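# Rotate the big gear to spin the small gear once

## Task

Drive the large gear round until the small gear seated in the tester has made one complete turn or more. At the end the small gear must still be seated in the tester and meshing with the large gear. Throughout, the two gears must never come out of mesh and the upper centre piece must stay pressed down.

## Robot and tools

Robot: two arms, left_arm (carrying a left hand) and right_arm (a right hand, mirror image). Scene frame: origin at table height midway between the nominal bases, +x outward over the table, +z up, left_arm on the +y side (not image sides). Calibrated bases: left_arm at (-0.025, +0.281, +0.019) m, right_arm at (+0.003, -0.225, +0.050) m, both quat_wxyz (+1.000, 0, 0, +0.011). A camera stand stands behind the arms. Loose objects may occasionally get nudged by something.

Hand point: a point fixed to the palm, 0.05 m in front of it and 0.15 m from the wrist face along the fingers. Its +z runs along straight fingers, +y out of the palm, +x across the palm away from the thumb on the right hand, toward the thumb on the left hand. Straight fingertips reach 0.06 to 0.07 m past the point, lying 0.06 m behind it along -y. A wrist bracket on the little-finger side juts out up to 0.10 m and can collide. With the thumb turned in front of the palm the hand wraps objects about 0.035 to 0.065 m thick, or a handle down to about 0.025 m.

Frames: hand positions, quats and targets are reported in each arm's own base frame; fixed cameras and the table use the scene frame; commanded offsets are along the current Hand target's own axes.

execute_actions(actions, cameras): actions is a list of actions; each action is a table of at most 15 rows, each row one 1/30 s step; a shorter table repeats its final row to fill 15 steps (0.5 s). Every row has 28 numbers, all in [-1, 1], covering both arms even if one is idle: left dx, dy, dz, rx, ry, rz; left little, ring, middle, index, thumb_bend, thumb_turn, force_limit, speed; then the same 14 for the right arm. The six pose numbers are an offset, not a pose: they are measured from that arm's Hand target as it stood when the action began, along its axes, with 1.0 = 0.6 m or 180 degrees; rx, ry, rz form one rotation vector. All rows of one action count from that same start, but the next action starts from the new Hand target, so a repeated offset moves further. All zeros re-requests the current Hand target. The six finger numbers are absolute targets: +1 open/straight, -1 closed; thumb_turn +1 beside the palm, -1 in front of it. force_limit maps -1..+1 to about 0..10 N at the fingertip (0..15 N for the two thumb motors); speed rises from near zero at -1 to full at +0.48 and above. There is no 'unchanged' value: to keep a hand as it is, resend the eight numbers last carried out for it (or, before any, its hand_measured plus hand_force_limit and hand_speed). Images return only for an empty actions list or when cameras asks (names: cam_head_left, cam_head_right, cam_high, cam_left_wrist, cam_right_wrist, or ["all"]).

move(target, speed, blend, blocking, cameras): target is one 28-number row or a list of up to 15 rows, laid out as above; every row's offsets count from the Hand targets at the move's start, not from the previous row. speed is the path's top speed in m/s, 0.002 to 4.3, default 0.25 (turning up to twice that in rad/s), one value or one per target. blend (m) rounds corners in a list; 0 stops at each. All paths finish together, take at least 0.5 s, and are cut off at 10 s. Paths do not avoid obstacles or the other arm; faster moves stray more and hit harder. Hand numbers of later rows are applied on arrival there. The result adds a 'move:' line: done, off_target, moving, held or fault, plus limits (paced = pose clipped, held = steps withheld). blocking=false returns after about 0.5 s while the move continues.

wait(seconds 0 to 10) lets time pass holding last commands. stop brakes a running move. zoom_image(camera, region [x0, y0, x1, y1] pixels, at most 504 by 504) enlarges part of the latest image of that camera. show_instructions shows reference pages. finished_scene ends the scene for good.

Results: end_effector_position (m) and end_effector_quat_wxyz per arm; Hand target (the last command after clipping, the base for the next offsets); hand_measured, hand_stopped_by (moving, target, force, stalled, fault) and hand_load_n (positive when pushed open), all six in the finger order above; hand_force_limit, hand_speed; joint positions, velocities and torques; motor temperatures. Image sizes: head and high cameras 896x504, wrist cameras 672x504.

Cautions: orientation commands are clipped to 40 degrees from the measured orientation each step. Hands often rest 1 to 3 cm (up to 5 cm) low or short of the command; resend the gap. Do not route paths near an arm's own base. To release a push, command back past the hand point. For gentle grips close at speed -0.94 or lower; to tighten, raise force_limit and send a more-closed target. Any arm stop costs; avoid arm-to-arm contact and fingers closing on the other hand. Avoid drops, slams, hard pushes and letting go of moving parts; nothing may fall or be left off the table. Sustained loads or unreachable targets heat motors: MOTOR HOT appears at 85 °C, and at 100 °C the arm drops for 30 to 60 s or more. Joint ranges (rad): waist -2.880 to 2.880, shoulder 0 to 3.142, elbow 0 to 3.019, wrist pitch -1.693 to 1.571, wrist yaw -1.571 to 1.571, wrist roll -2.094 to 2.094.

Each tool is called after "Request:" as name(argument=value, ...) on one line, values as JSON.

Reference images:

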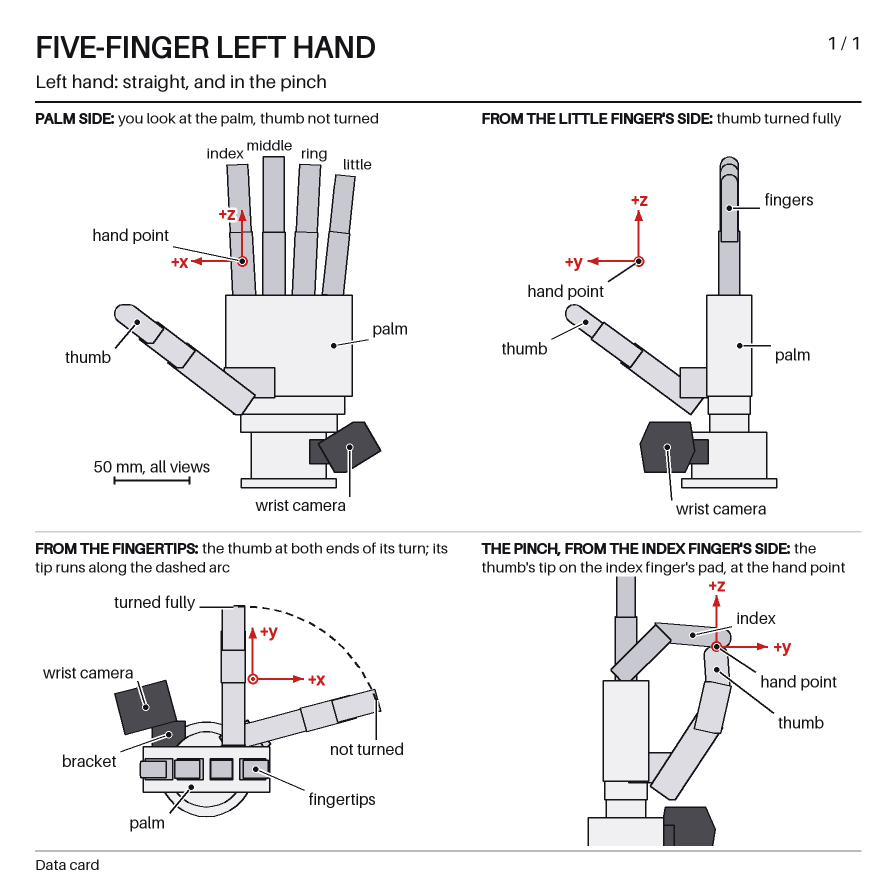

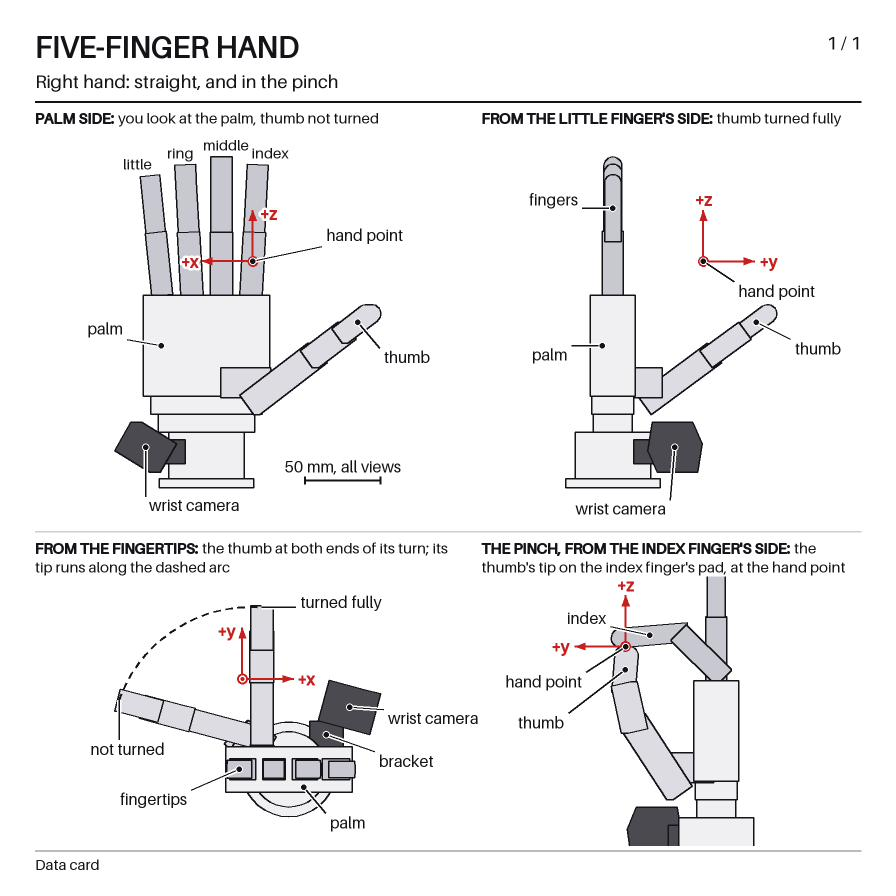

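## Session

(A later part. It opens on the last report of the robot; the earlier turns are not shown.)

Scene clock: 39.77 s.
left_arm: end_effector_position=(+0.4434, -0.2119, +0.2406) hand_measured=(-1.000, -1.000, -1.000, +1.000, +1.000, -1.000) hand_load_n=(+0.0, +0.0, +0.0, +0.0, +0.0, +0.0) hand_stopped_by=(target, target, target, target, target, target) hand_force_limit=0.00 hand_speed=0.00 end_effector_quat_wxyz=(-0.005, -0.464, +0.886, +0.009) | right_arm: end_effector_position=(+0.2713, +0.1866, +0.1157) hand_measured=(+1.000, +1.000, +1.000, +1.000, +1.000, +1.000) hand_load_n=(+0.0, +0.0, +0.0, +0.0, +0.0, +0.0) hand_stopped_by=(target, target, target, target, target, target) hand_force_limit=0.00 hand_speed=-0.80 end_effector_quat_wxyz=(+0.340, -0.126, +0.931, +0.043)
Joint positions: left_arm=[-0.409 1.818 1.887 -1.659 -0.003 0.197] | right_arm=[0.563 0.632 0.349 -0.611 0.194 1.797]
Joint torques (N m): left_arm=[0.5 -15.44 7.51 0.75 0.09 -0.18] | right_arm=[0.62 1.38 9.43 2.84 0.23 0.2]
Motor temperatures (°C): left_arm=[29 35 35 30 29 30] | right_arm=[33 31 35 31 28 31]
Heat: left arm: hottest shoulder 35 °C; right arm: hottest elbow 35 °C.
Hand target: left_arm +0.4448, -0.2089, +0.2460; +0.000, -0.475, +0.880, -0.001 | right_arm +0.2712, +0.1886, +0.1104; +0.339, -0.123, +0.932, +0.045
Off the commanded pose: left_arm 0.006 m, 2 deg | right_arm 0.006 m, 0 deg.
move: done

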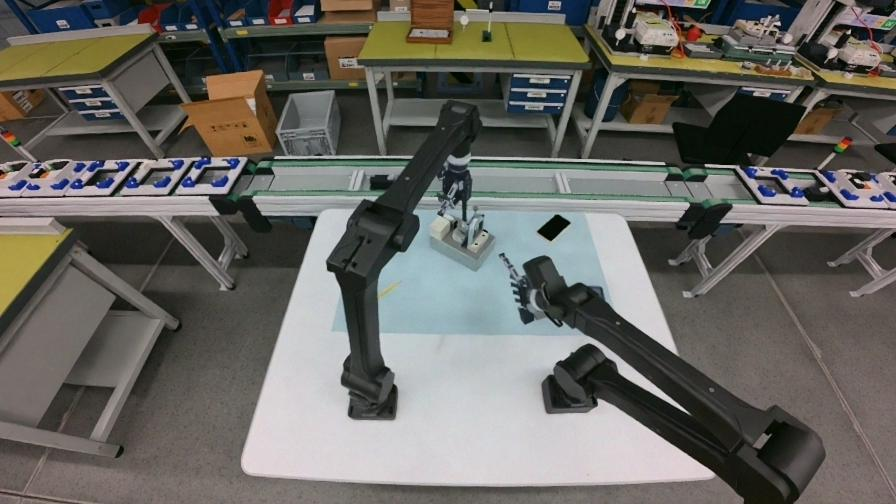

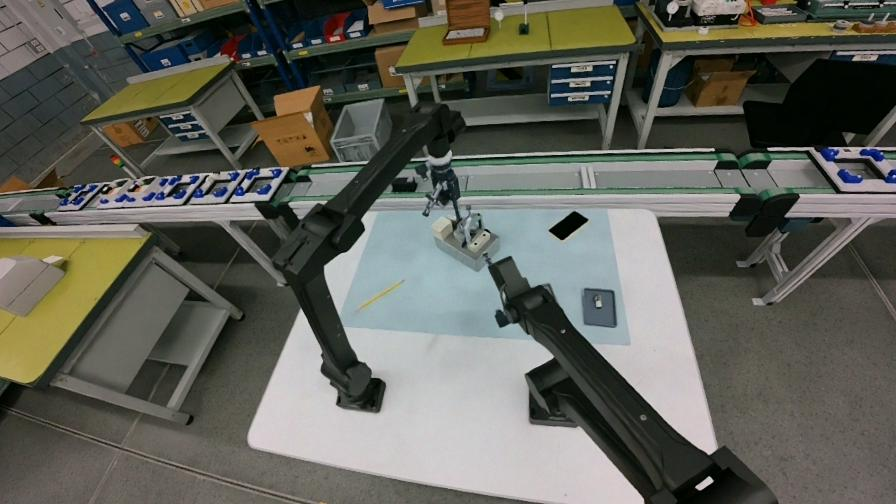

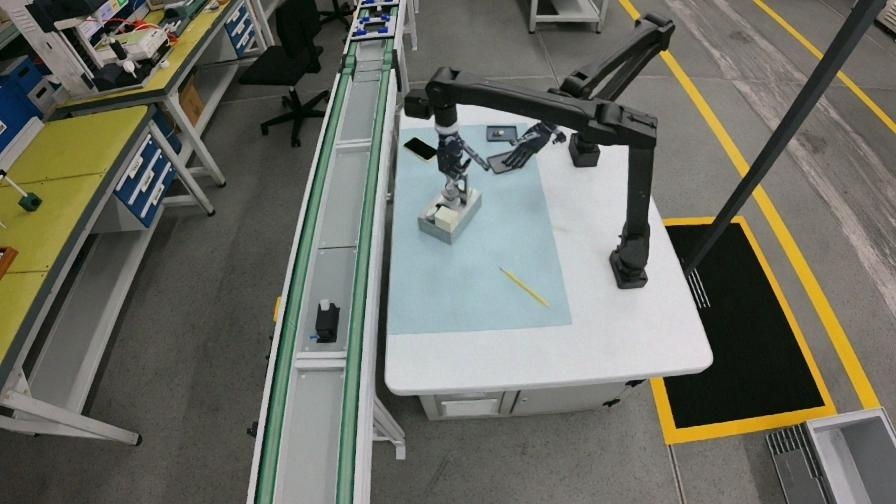

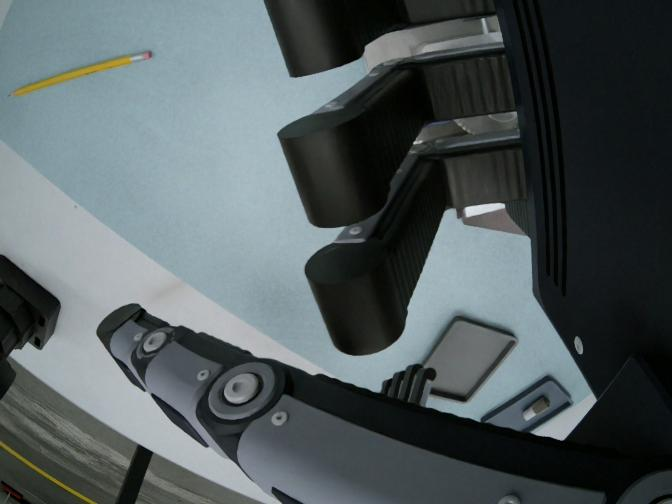

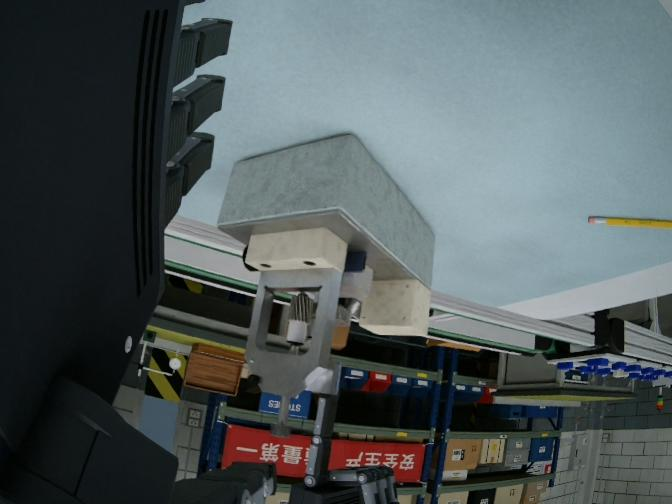

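Request:
zoom_image(camera="cam_head_left", region=[410, 150, 520, 280])

Request:
zoom_image(camera="cam_head_right", region=[410, 150, 520, 280])

Request:
zoom_image(camera="cam_high", region=[400, 120, 510, 250])

Request:
zoom_image(camera="cam_right_wrist", region=[220, 220, 420, 500])

Scaled by 3.877.

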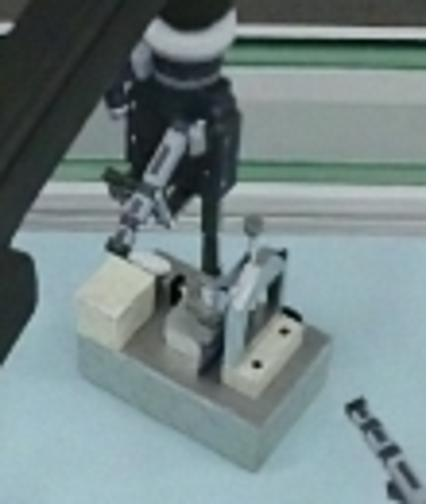

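Scaled by 3.877.

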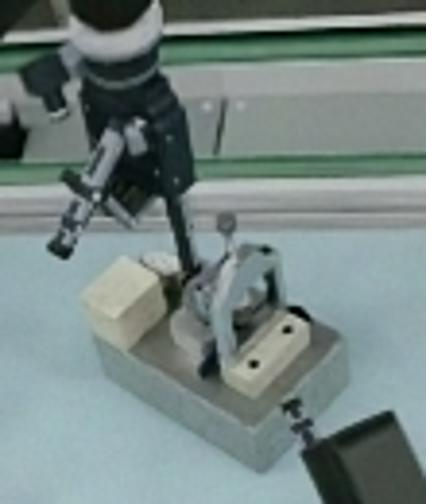

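Scaled by 3.877.

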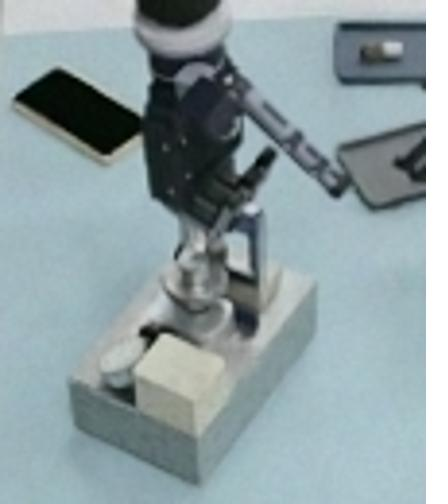

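Scaled by 1.800 from the camera's 672x504 image, which has a finer 960x720 frame.

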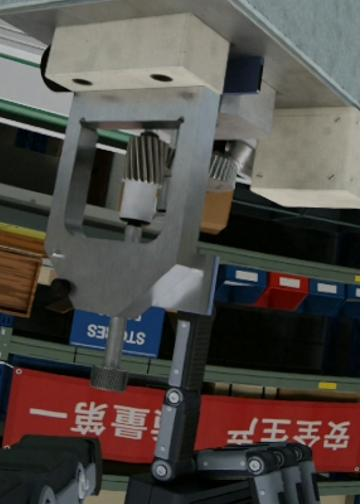

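Request:
move(target=[[0,0,0,0,0,0,-1,-1,-1,1,1,-1,0,0,-0.2542,-0.3888,-0.2653,-0.087,0.2105,-0.2394,1,1,1,1,1,-1,0,0],[0,0,0,0,0,0,-1,-1,-1,1,1,-1,0,0,-0.5798,-0.4253,0.0077,-0.2232,0.1398,-0.614,1,1,1,1,1,-1,0,0],[0,0,0,0,0,0,-1,-1,-1,1,1,-1,0,0,-0.6248,-0.2235,0.1542,-0.2232,0.1398,-0.614,1,1,1,1,1,-1,0,0]], cameras=["all"], blend=[0.04, 0.04, 0])

Scene clock: 52.23 s.
left_arm: end_effector_position=(+0.4434, -0.2120, +0.2406) hand_measured=(-1.000, -1.000, -1.000, +1.000, +1.000, -1.000) hand_load_n=(+0.0, +0.0, +0.5, +0.0, +0.0, +0.0) hand_stopped_by=(target, target, target, target, target, target) hand_force_limit=0.00 hand_speed=0.00 end_effector_quat_wxyz=(-0.005, -0.464, +0.886, +0.009) | right_arm: end_effector_position=(+0.6322, +0.1493, +0.2711) hand_measured=(+1.000, +1.000, +1.000, +1.000, +1.000, -1.000) hand_load_n=(+0.0, +0.0, +0.0, +0.0, -0.5, +0.0) hand_stopped_by=(target, target, target, target, target, target) hand_force_limit=0.00 hand_speed=0.00 end_effector_quat_wxyz=(-0.078, +0.907, -0.400, +0.107)
Joint positions: left_arm=[-0.409 1.818 1.887 -1.659 -0.003 0.196] | right_arm=[0.238 2.161 2.537 -1.681 0.006 -0.503]
Joint torques (N m): left_arm=[0.67 -15.5 7.62 0.77 0.08 -0.21] | right_arm=[-0.67 -16.32 14.58 0.7 -0.05 0.13]
Heat: left arm: hottest shoulder 35 °C; right arm: hottest elbow 37 °C.
Hand target: left_arm +0.4449, -0.2089, +0.2460; +0.000, -0.475, +0.880, -0.001 | right_arm +0.6410, +0.1491, +0.2803; +0.000, +0.910, -0.414, +0.000
Off the commanded pose: left_arm 0.006 m, 2 deg | right_arm 0.013 m, 15 deg.
joint sent to its limit (right arm) — joint 4 (wrist pitch), lower limit. The joint targets are off in orientation, not in position.
move: off_target (right_arm)

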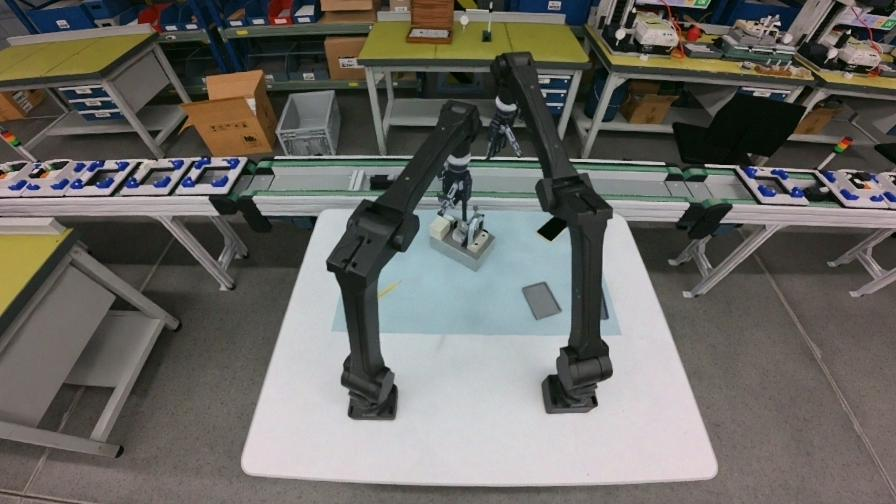

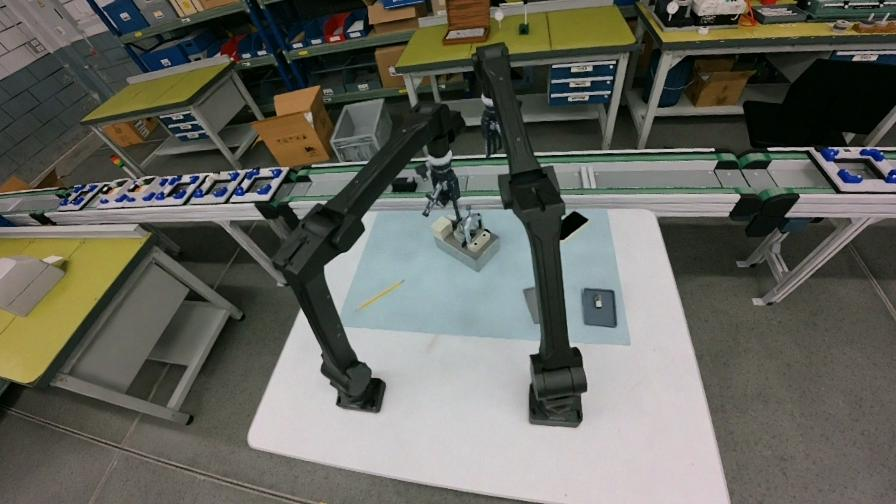

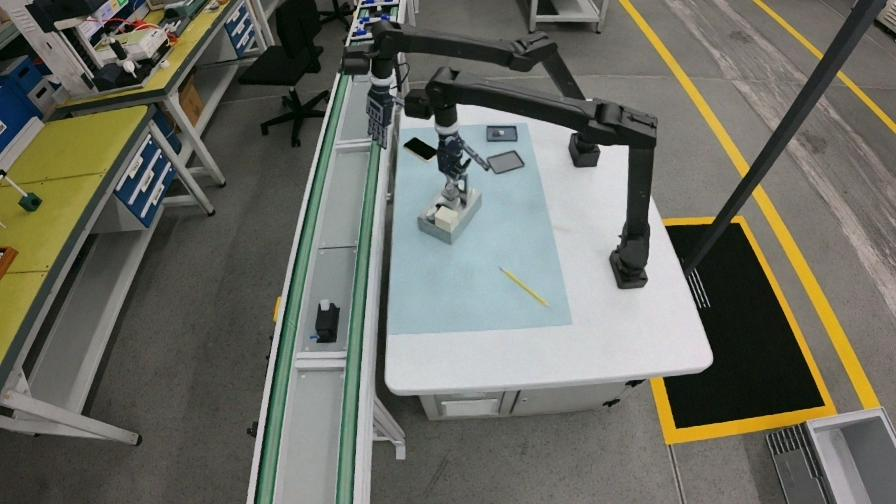

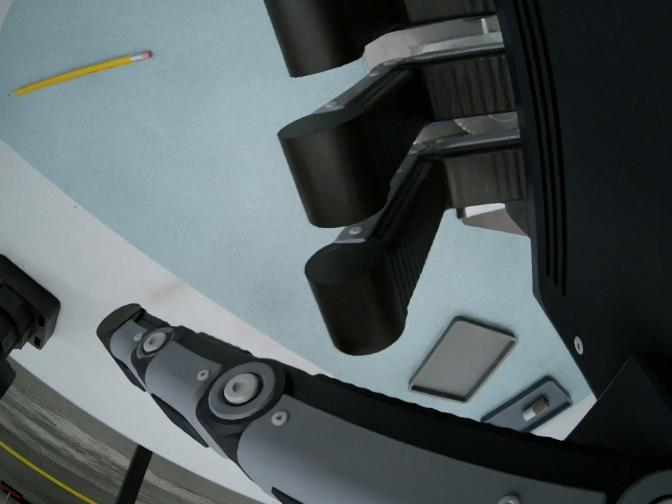

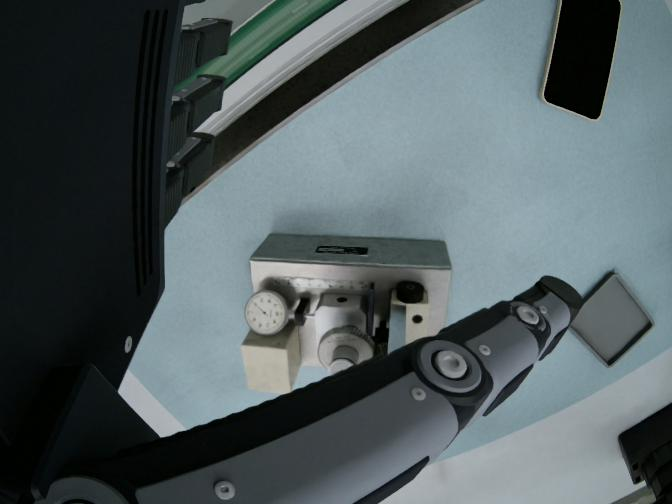

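Request:
move(target=[0,0,0,0,0,0,-1,-1,-1,1,1,-1,0,0,0,0,0,0,0,0,1,1,1,1,0,1,0,0], cameras=["cam_right_wrist"])

Scene clock: 54.20 s.
left_arm: end_effector_position=(+0.4434, -0.2120, +0.2406) hand_measured=(-1.000, -1.000, -1.000, +1.000, +1.000, -1.000) hand_load_n=(+0.0, +0.0, +0.5, +0.0, -0.5, +0.0) hand_stopped_by=(target, target, target, target, target, target) hand_force_limit=0.00 hand_speed=0.00 end_effector_quat_wxyz=(-0.005, -0.464, +0.886, +0.009) | right_arm: end_effector_position=(+0.6321, +0.1496, +0.2710) hand_measured=(+1.000, +1.000, +1.000, +1.000, +0.000, +1.000) hand_load_n=(+0.0, +0.0, +0.0, +0.0, +0.0, +0.0) hand_stopped_by=(target, target, target, target, target, target) hand_force_limit=0.00 hand_speed=0.00 end_effector_quat_wxyz=(-0.079, +0.906, -0.401, +0.107)
Joint positions: left_arm=[-0.409 1.818 1.887 -1.659 -0.003 0.196] | right_arm=[0.238 2.161 2.537 -1.681 0.005 -0.501]
Joint torques (N m): left_arm=[0.44 -15.85 7.57 0.8 0.1 -0.22] | right_arm=[-0.5 -16.5 14.64 0.72 -0.06 0.18]
Heat: left arm: hottest shoulder 35 °C; right arm: hottest elbow 38 °C.
Hand target: left_arm +0.4449, -0.2089, +0.2460; +0.000, -0.475, +0.880, -0.001 | right_arm +0.6410, +0.1491, +0.2803; +0.000, +0.910, -0.415, +0.000
Off the commanded pose: left_arm 0.006 m, 2 deg | right_arm 0.013 m, 15 deg.
joint sent to its limit (right arm) — joint 4 (wrist pitch), lower limit. The joint targets are off in orientation, not in position.
move: off_target (right_arm)
Images, in order (width x height): cam_right_wrist 672x504.

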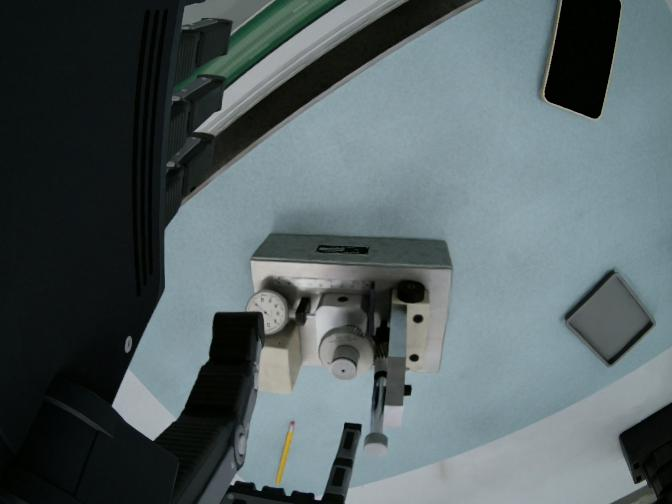

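Request:
zoom_image(camera="cam_right_wrist", region=[230, 220, 470, 500])

Scaled by 1.800 from the camera's 672x504 image, which has a finer 960x720 frame.

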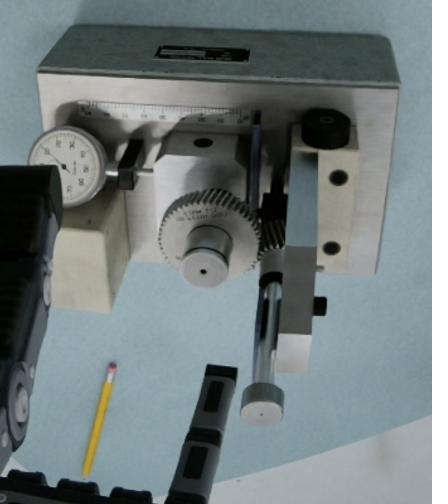

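Request:
move(target=[-0.0645,0.114,0.1283,0.0833,0,0,-1,-1,-1,1,1,-1,0,0,0,0,0,0,0,0,1,1,1,1,0,1,0,0], cameras=["cam_right_wrist","cam_head_left","cam_head_right"], speed=0.1)

Request:
zoom_image(camera="cam_right_wrist", region=[230, 220, 470, 500])

Request:
zoom_image(camera="cam_head_left", region=[410, 180, 510, 280])

Request:
zoom_image(camera="cam_head_right", region=[410, 180, 510, 280])

Scene clock: 60.37 s.
left_arm: end_effector_position=(+0.4066, -0.1426, +0.1654) hand_measured=(-1.000, -1.000, -1.000, +1.000, +1.000, -1.000) hand_load_n=(+0.0, +0.0, +0.0, +0.0, +0.0, +0.0) hand_stopped_by=(target, target, target, target, target, target) hand_force_limit=0.00 hand_speed=0.00 end_effector_quat_wxyz=(+0.055, -0.475, +0.871, -0.108) | right_arm: end_effector_position=(+0.6321, +0.1496, +0.2710) hand_measured=(+1.000, +1.000, +1.000, +1.000, +0.000, +1.000) hand_load_n=(+0.0, +0.0, +0.0, -0.5, +0.0, +0.0) hand_stopped_by=(target, target, target, target, target, target) hand_force_limit=0.00 hand_speed=0.00 end_effector_quat_wxyz=(-0.079, +0.906, -0.401, +0.107)
Joint positions: left_arm=[-0.273 1.49 1.297 -1.148 0.077 0.29] | right_arm=[0.238 2.161 2.537 -1.681 0.005 -0.501]
Joint torques (N m): left_arm=[0.62 -11.11 7.88 1.16 0.16 0.17] | right_arm=[-0.91 -16.44 14.64 0.66 -0.08 0.16]
Heat: left arm: hottest shoulder 35 °C; right arm: hottest elbow 39 °C.
Hand target: left_arm +0.4090, -0.1392, +0.1690; +0.062, -0.471, +0.872, -0.116 | right_arm +0.6410, +0.1491, +0.2803; +0.000, +0.910, -0.415, +0.000
Off the commanded pose: left_arm 0.005 m, 1 deg | right_arm 0.013 m, 15 deg.
joint sent to its limit (right arm) — joint 4 (wrist pitch), lower limit. The joint targets are off in orientation, not in position.
move: off_target (right_arm)
Images, in order (width x height): cam_head_left 896x504, cam_head_right 896x504, cam_right_wrist 672x504.

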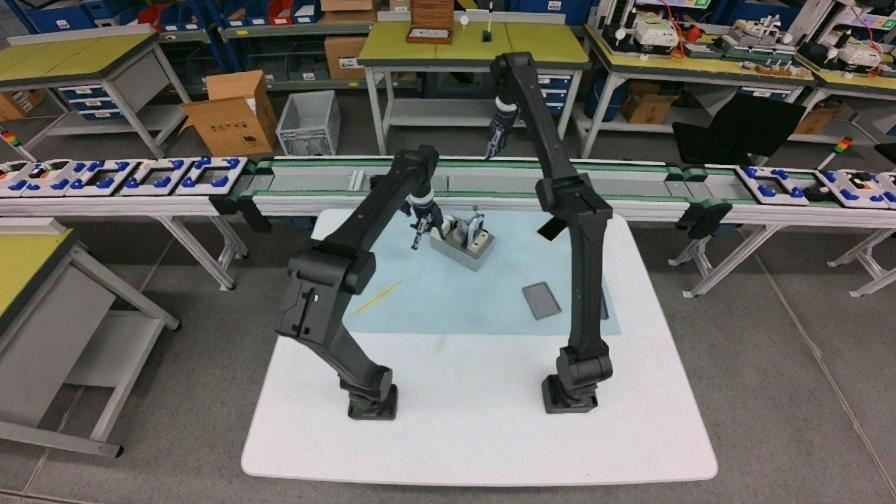

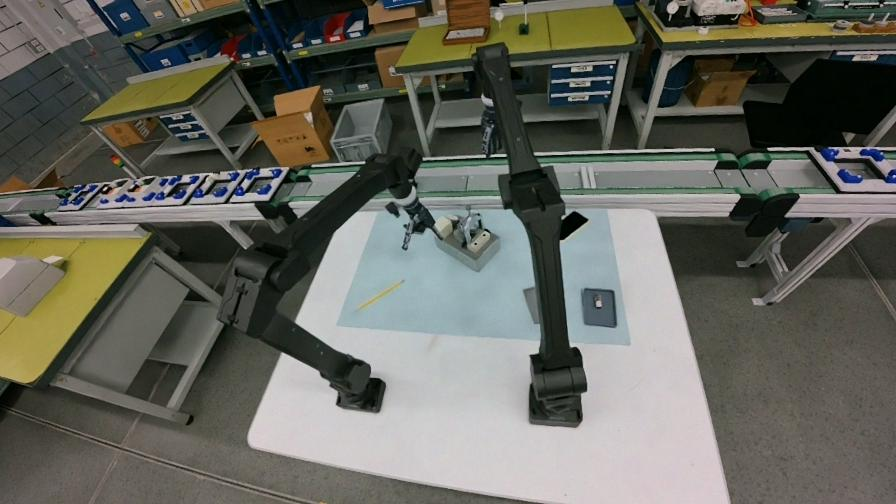

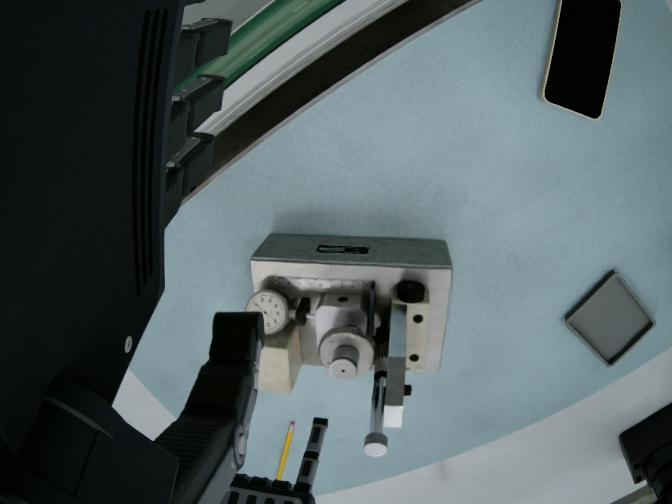

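Scaled by 1.800 from the camera's 672x504 image, which has a finer 960x720 frame.

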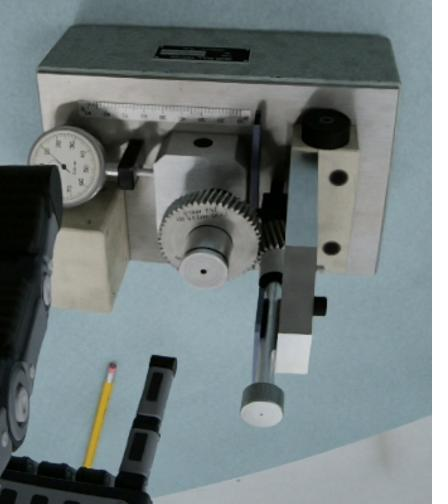

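Scaled by 5.040.

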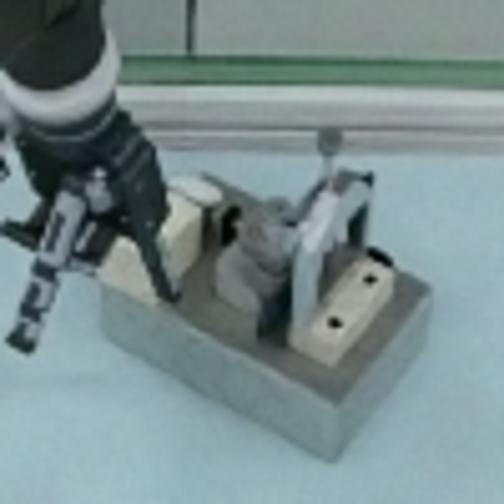

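Scaled by 5.040.

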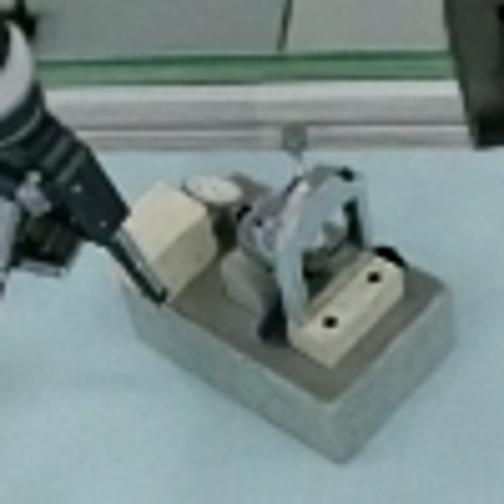

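Request:
move(target=[0.0067,-0.0517,0,0,0,0,-1,-1,-1,1,1,-1,0,0,0,0,0,0,0,0,1,1,1,1,0,1,0,0], cameras=["cam_right_wrist","cam_head_left","cam_head_right","cam_high"], speed=0.1)

Request:
zoom_image(camera="cam_right_wrist", region=[230, 220, 470, 500])

Request:
zoom_image(camera="cam_head_left", region=[410, 180, 510, 280])

Request:
zoom_image(camera="cam_high", region=[400, 130, 500, 250])

Scene clock: 67.07 s.
left_arm: end_effector_position=(+0.4174, -0.1496, +0.1617) hand_measured=(-1.000, -1.000, -1.000, +1.000, +1.000, -1.000) hand_load_n=(+0.0, +0.0, +0.0, +0.0, +0.0, +0.0) hand_stopped_by=(target, target, target, target, target, target) hand_force_limit=0.00 hand_speed=0.00 end_effector_quat_wxyz=(+0.050, -0.472, +0.874, -0.104) | right_arm: end_effector_position=(+0.6321, +0.1496, +0.2710) hand_measured=(+1.000, +1.000, +1.000, +1.000, +0.000, +1.000) hand_load_n=(+0.0, +0.0, +0.0, +0.0, +0.0, +0.0) hand_stopped_by=(target, target, target, target, target, target) hand_force_limit=0.00 hand_speed=0.00 end_effector_quat_wxyz=(-0.079, +0.906, -0.401, +0.107)
Joint positions: left_arm=[-0.282 1.532 1.334 -1.154 0.077 0.29] | right_arm=[0.238 2.161 2.537 -1.681 0.005 -0.501]
Joint torques (N m): left_arm=[-1.2 -10.23 12.31 0.44 -0.06 -0.13] | right_arm=[-0.67 -16.62 14.6 0.66 -0.08 0.18]
Motor temperatures (°C): left_arm=[29 35 34 29 29 30] | right_arm=[33 32 40 31 27 31]
Heat: left arm: hottest shoulder 35 °C; right arm: hottest elbow 40 °C.
Hand target: left_arm +0.4316, -0.1590, +0.1770; +0.062, -0.471, +0.872, -0.115 | right_arm +0.6410, +0.1491, +0.2803; +0.000, +0.910, -0.415, +0.000
Off the commanded pose: left_arm 0.023 m, 2 deg | right_arm 0.013 m, 15 deg.
joint sent to its limit (right arm) — joint 4 (wrist pitch), lower limit. The joint targets are off in orientation, not in position.
move: off_target (left_arm, right_arm)
Images, in order (width x height): cam_head_left 896x504, cam_head_right 896x504, cam_high 896x504, cam_right_wrist 672x504.

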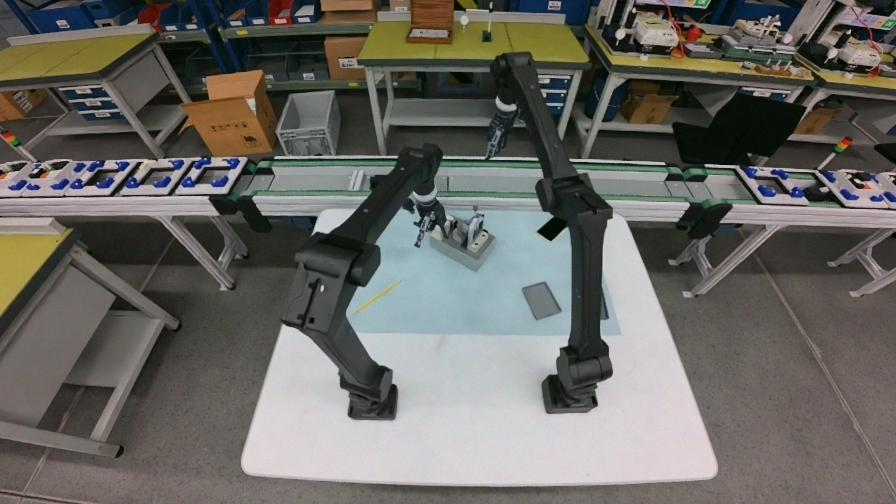

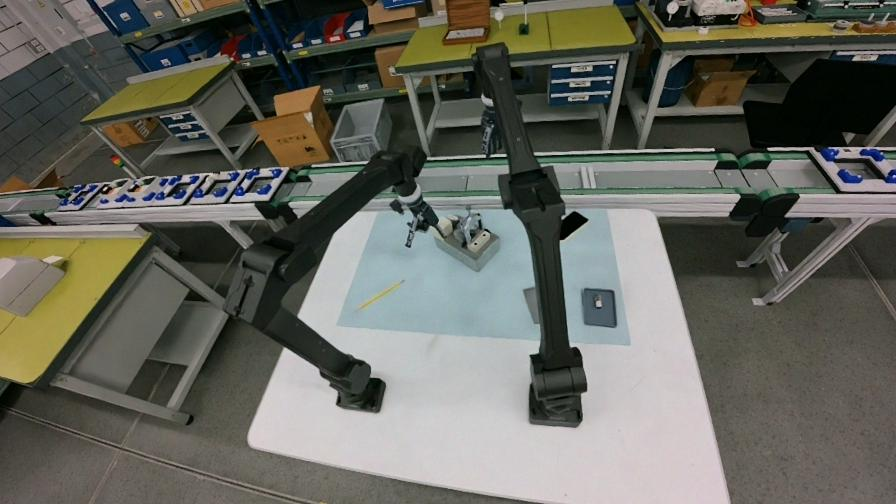

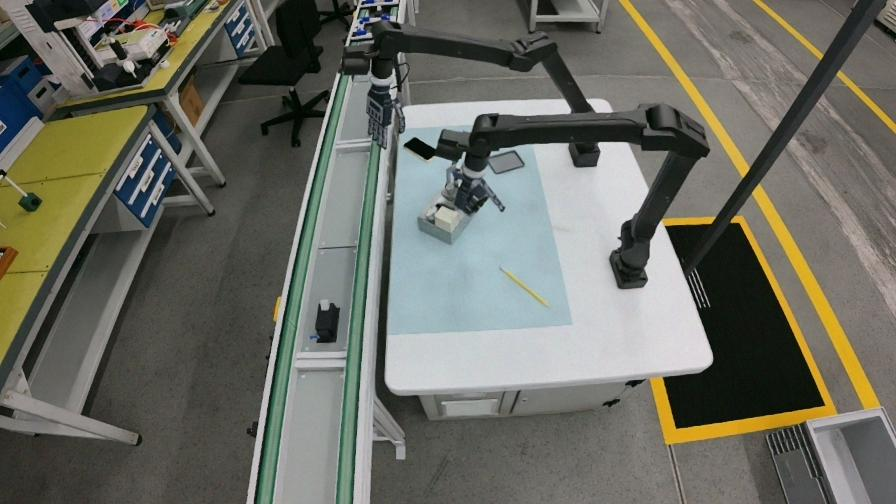

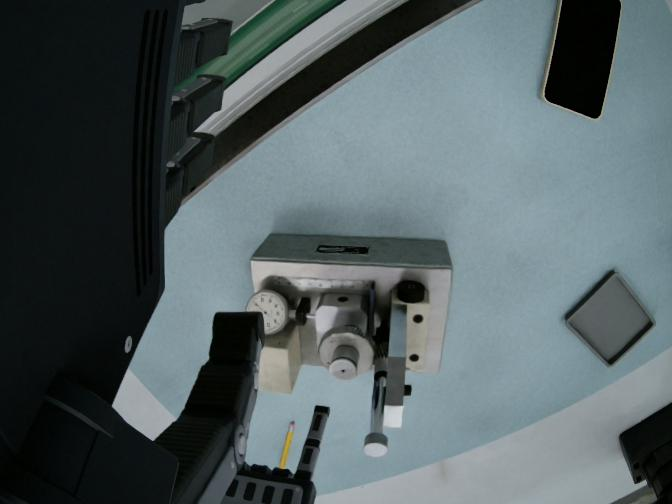

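Scaled by 1.800 from the camera's 672x504 image, which has a finer 960x720 frame.

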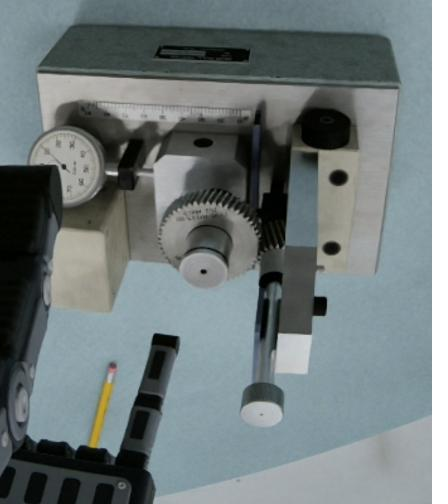

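Scaled by 5.040.

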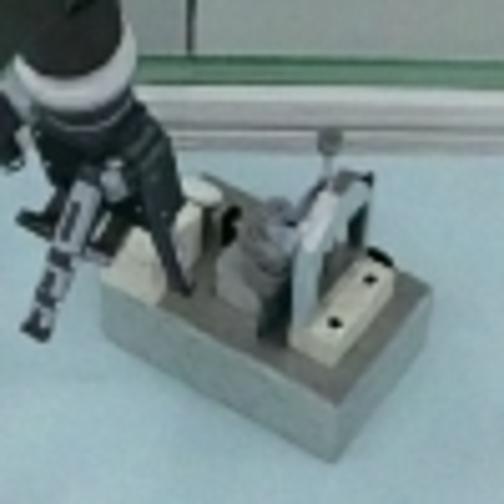

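Scaled by 4.200.

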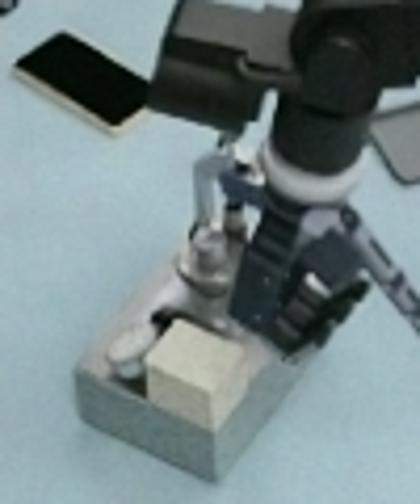

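Request:
move(target=[0,-0.0087,-0.0321,0,0,0,-1,-1,-1,1,1,-1,0,0,0,0,0,0,0,0,1,1,1,1,0,1,0,0], cameras=["cam_right_wrist","cam_head_left","cam_high"], speed=0.1)

Request:
zoom_image(camera="cam_right_wrist", region=[230, 220, 470, 500])

Request:
zoom_image(camera="cam_head_left", region=[410, 180, 510, 280])

Scene clock: 68.87 s.
left_arm: end_effector_position=(+0.4184, -0.1500, +0.1786) hand_measured=(-1.000, -1.000, -1.000, +1.000, +1.000, -1.000) hand_load_n=(+0.0, +0.0, +0.5, +0.0, +0.0, +0.0) hand_stopped_by=(target, target, target, target, target, target) hand_force_limit=0.00 hand_speed=0.00 end_effector_quat_wxyz=(+0.048, -0.472, +0.874, -0.102) | right_arm: end_effector_position=(+0.6321, +0.1496, +0.2710) hand_measured=(+1.000, +1.000, +1.000, +1.000, +0.000, +1.000) hand_load_n=(+0.0, +0.0, +0.5, +0.0, +0.0, -0.5) hand_stopped_by=(target, target, target, target, target, target) hand_force_limit=0.00 hand_speed=0.00 end_effector_quat_wxyz=(-0.079, +0.906, -0.401, +0.107)
Joint positions: left_arm=[-0.282 1.532 1.379 -1.206 0.077 0.29] | right_arm=[0.238 2.161 2.537 -1.681 0.005 -0.501]
Joint torques (N m): left_arm=[-0.85 -10.46 12.42 0.47 -0.09 -0.14] | right_arm=[-0.56 -16.62 14.68 0.65 -0.07 0.17]
Heat: left arm: hottest shoulder 35 °C; right arm: hottest elbow 41 °C.
Hand target: left_arm +0.4317, -0.1590, +0.1969; +0.062, -0.471, +0.872, -0.116 | right_arm +0.6410, +0.1491, +0.2803; +0.000, +0.910, -0.415, +0.000
Off the commanded pose: left_arm 0.024 m, 2 deg | right_arm 0.013 m, 15 deg.
joint sent to its limit (right arm) — joint 4 (wrist pitch), lower limit. The joint targets are off in orientation, not in position.
move: off_target (left_arm, right_arm)
Images, in order (width x height): cam_head_left 896x504, cam_high 896x504, cam_right_wrist 672x504.

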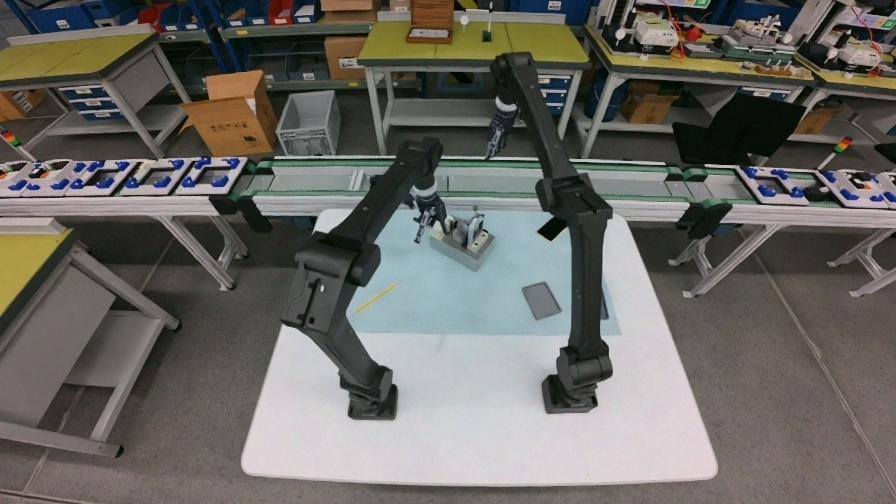

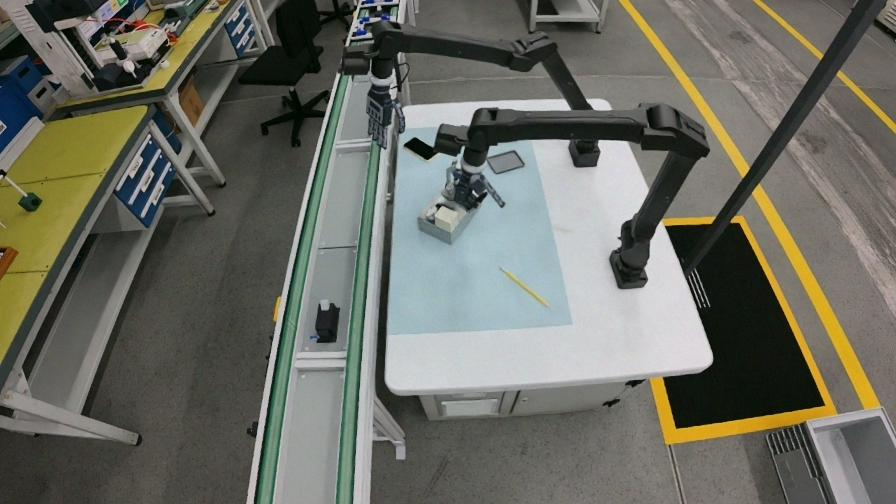

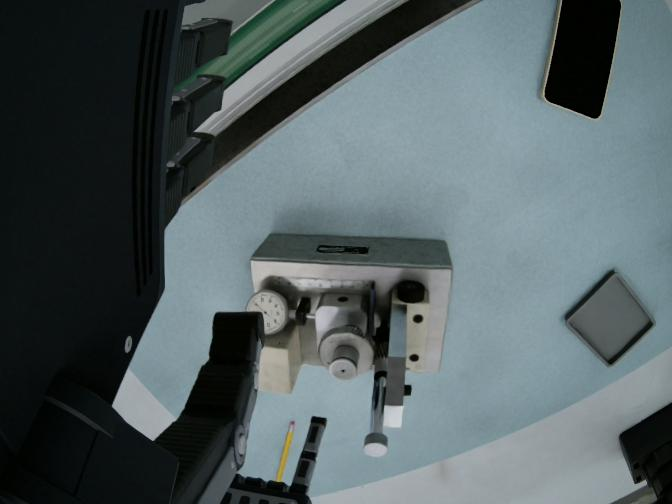

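Scaled by 1.800 from the camera's 672x504 image, which has a finer 960x720 frame.

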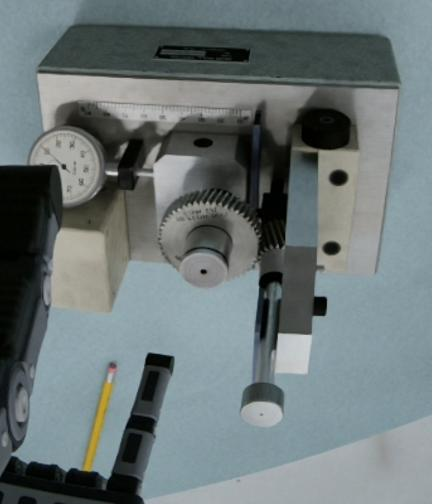

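Scaled by 5.040.

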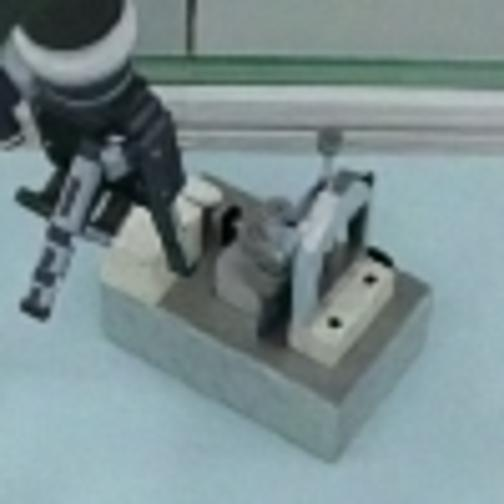

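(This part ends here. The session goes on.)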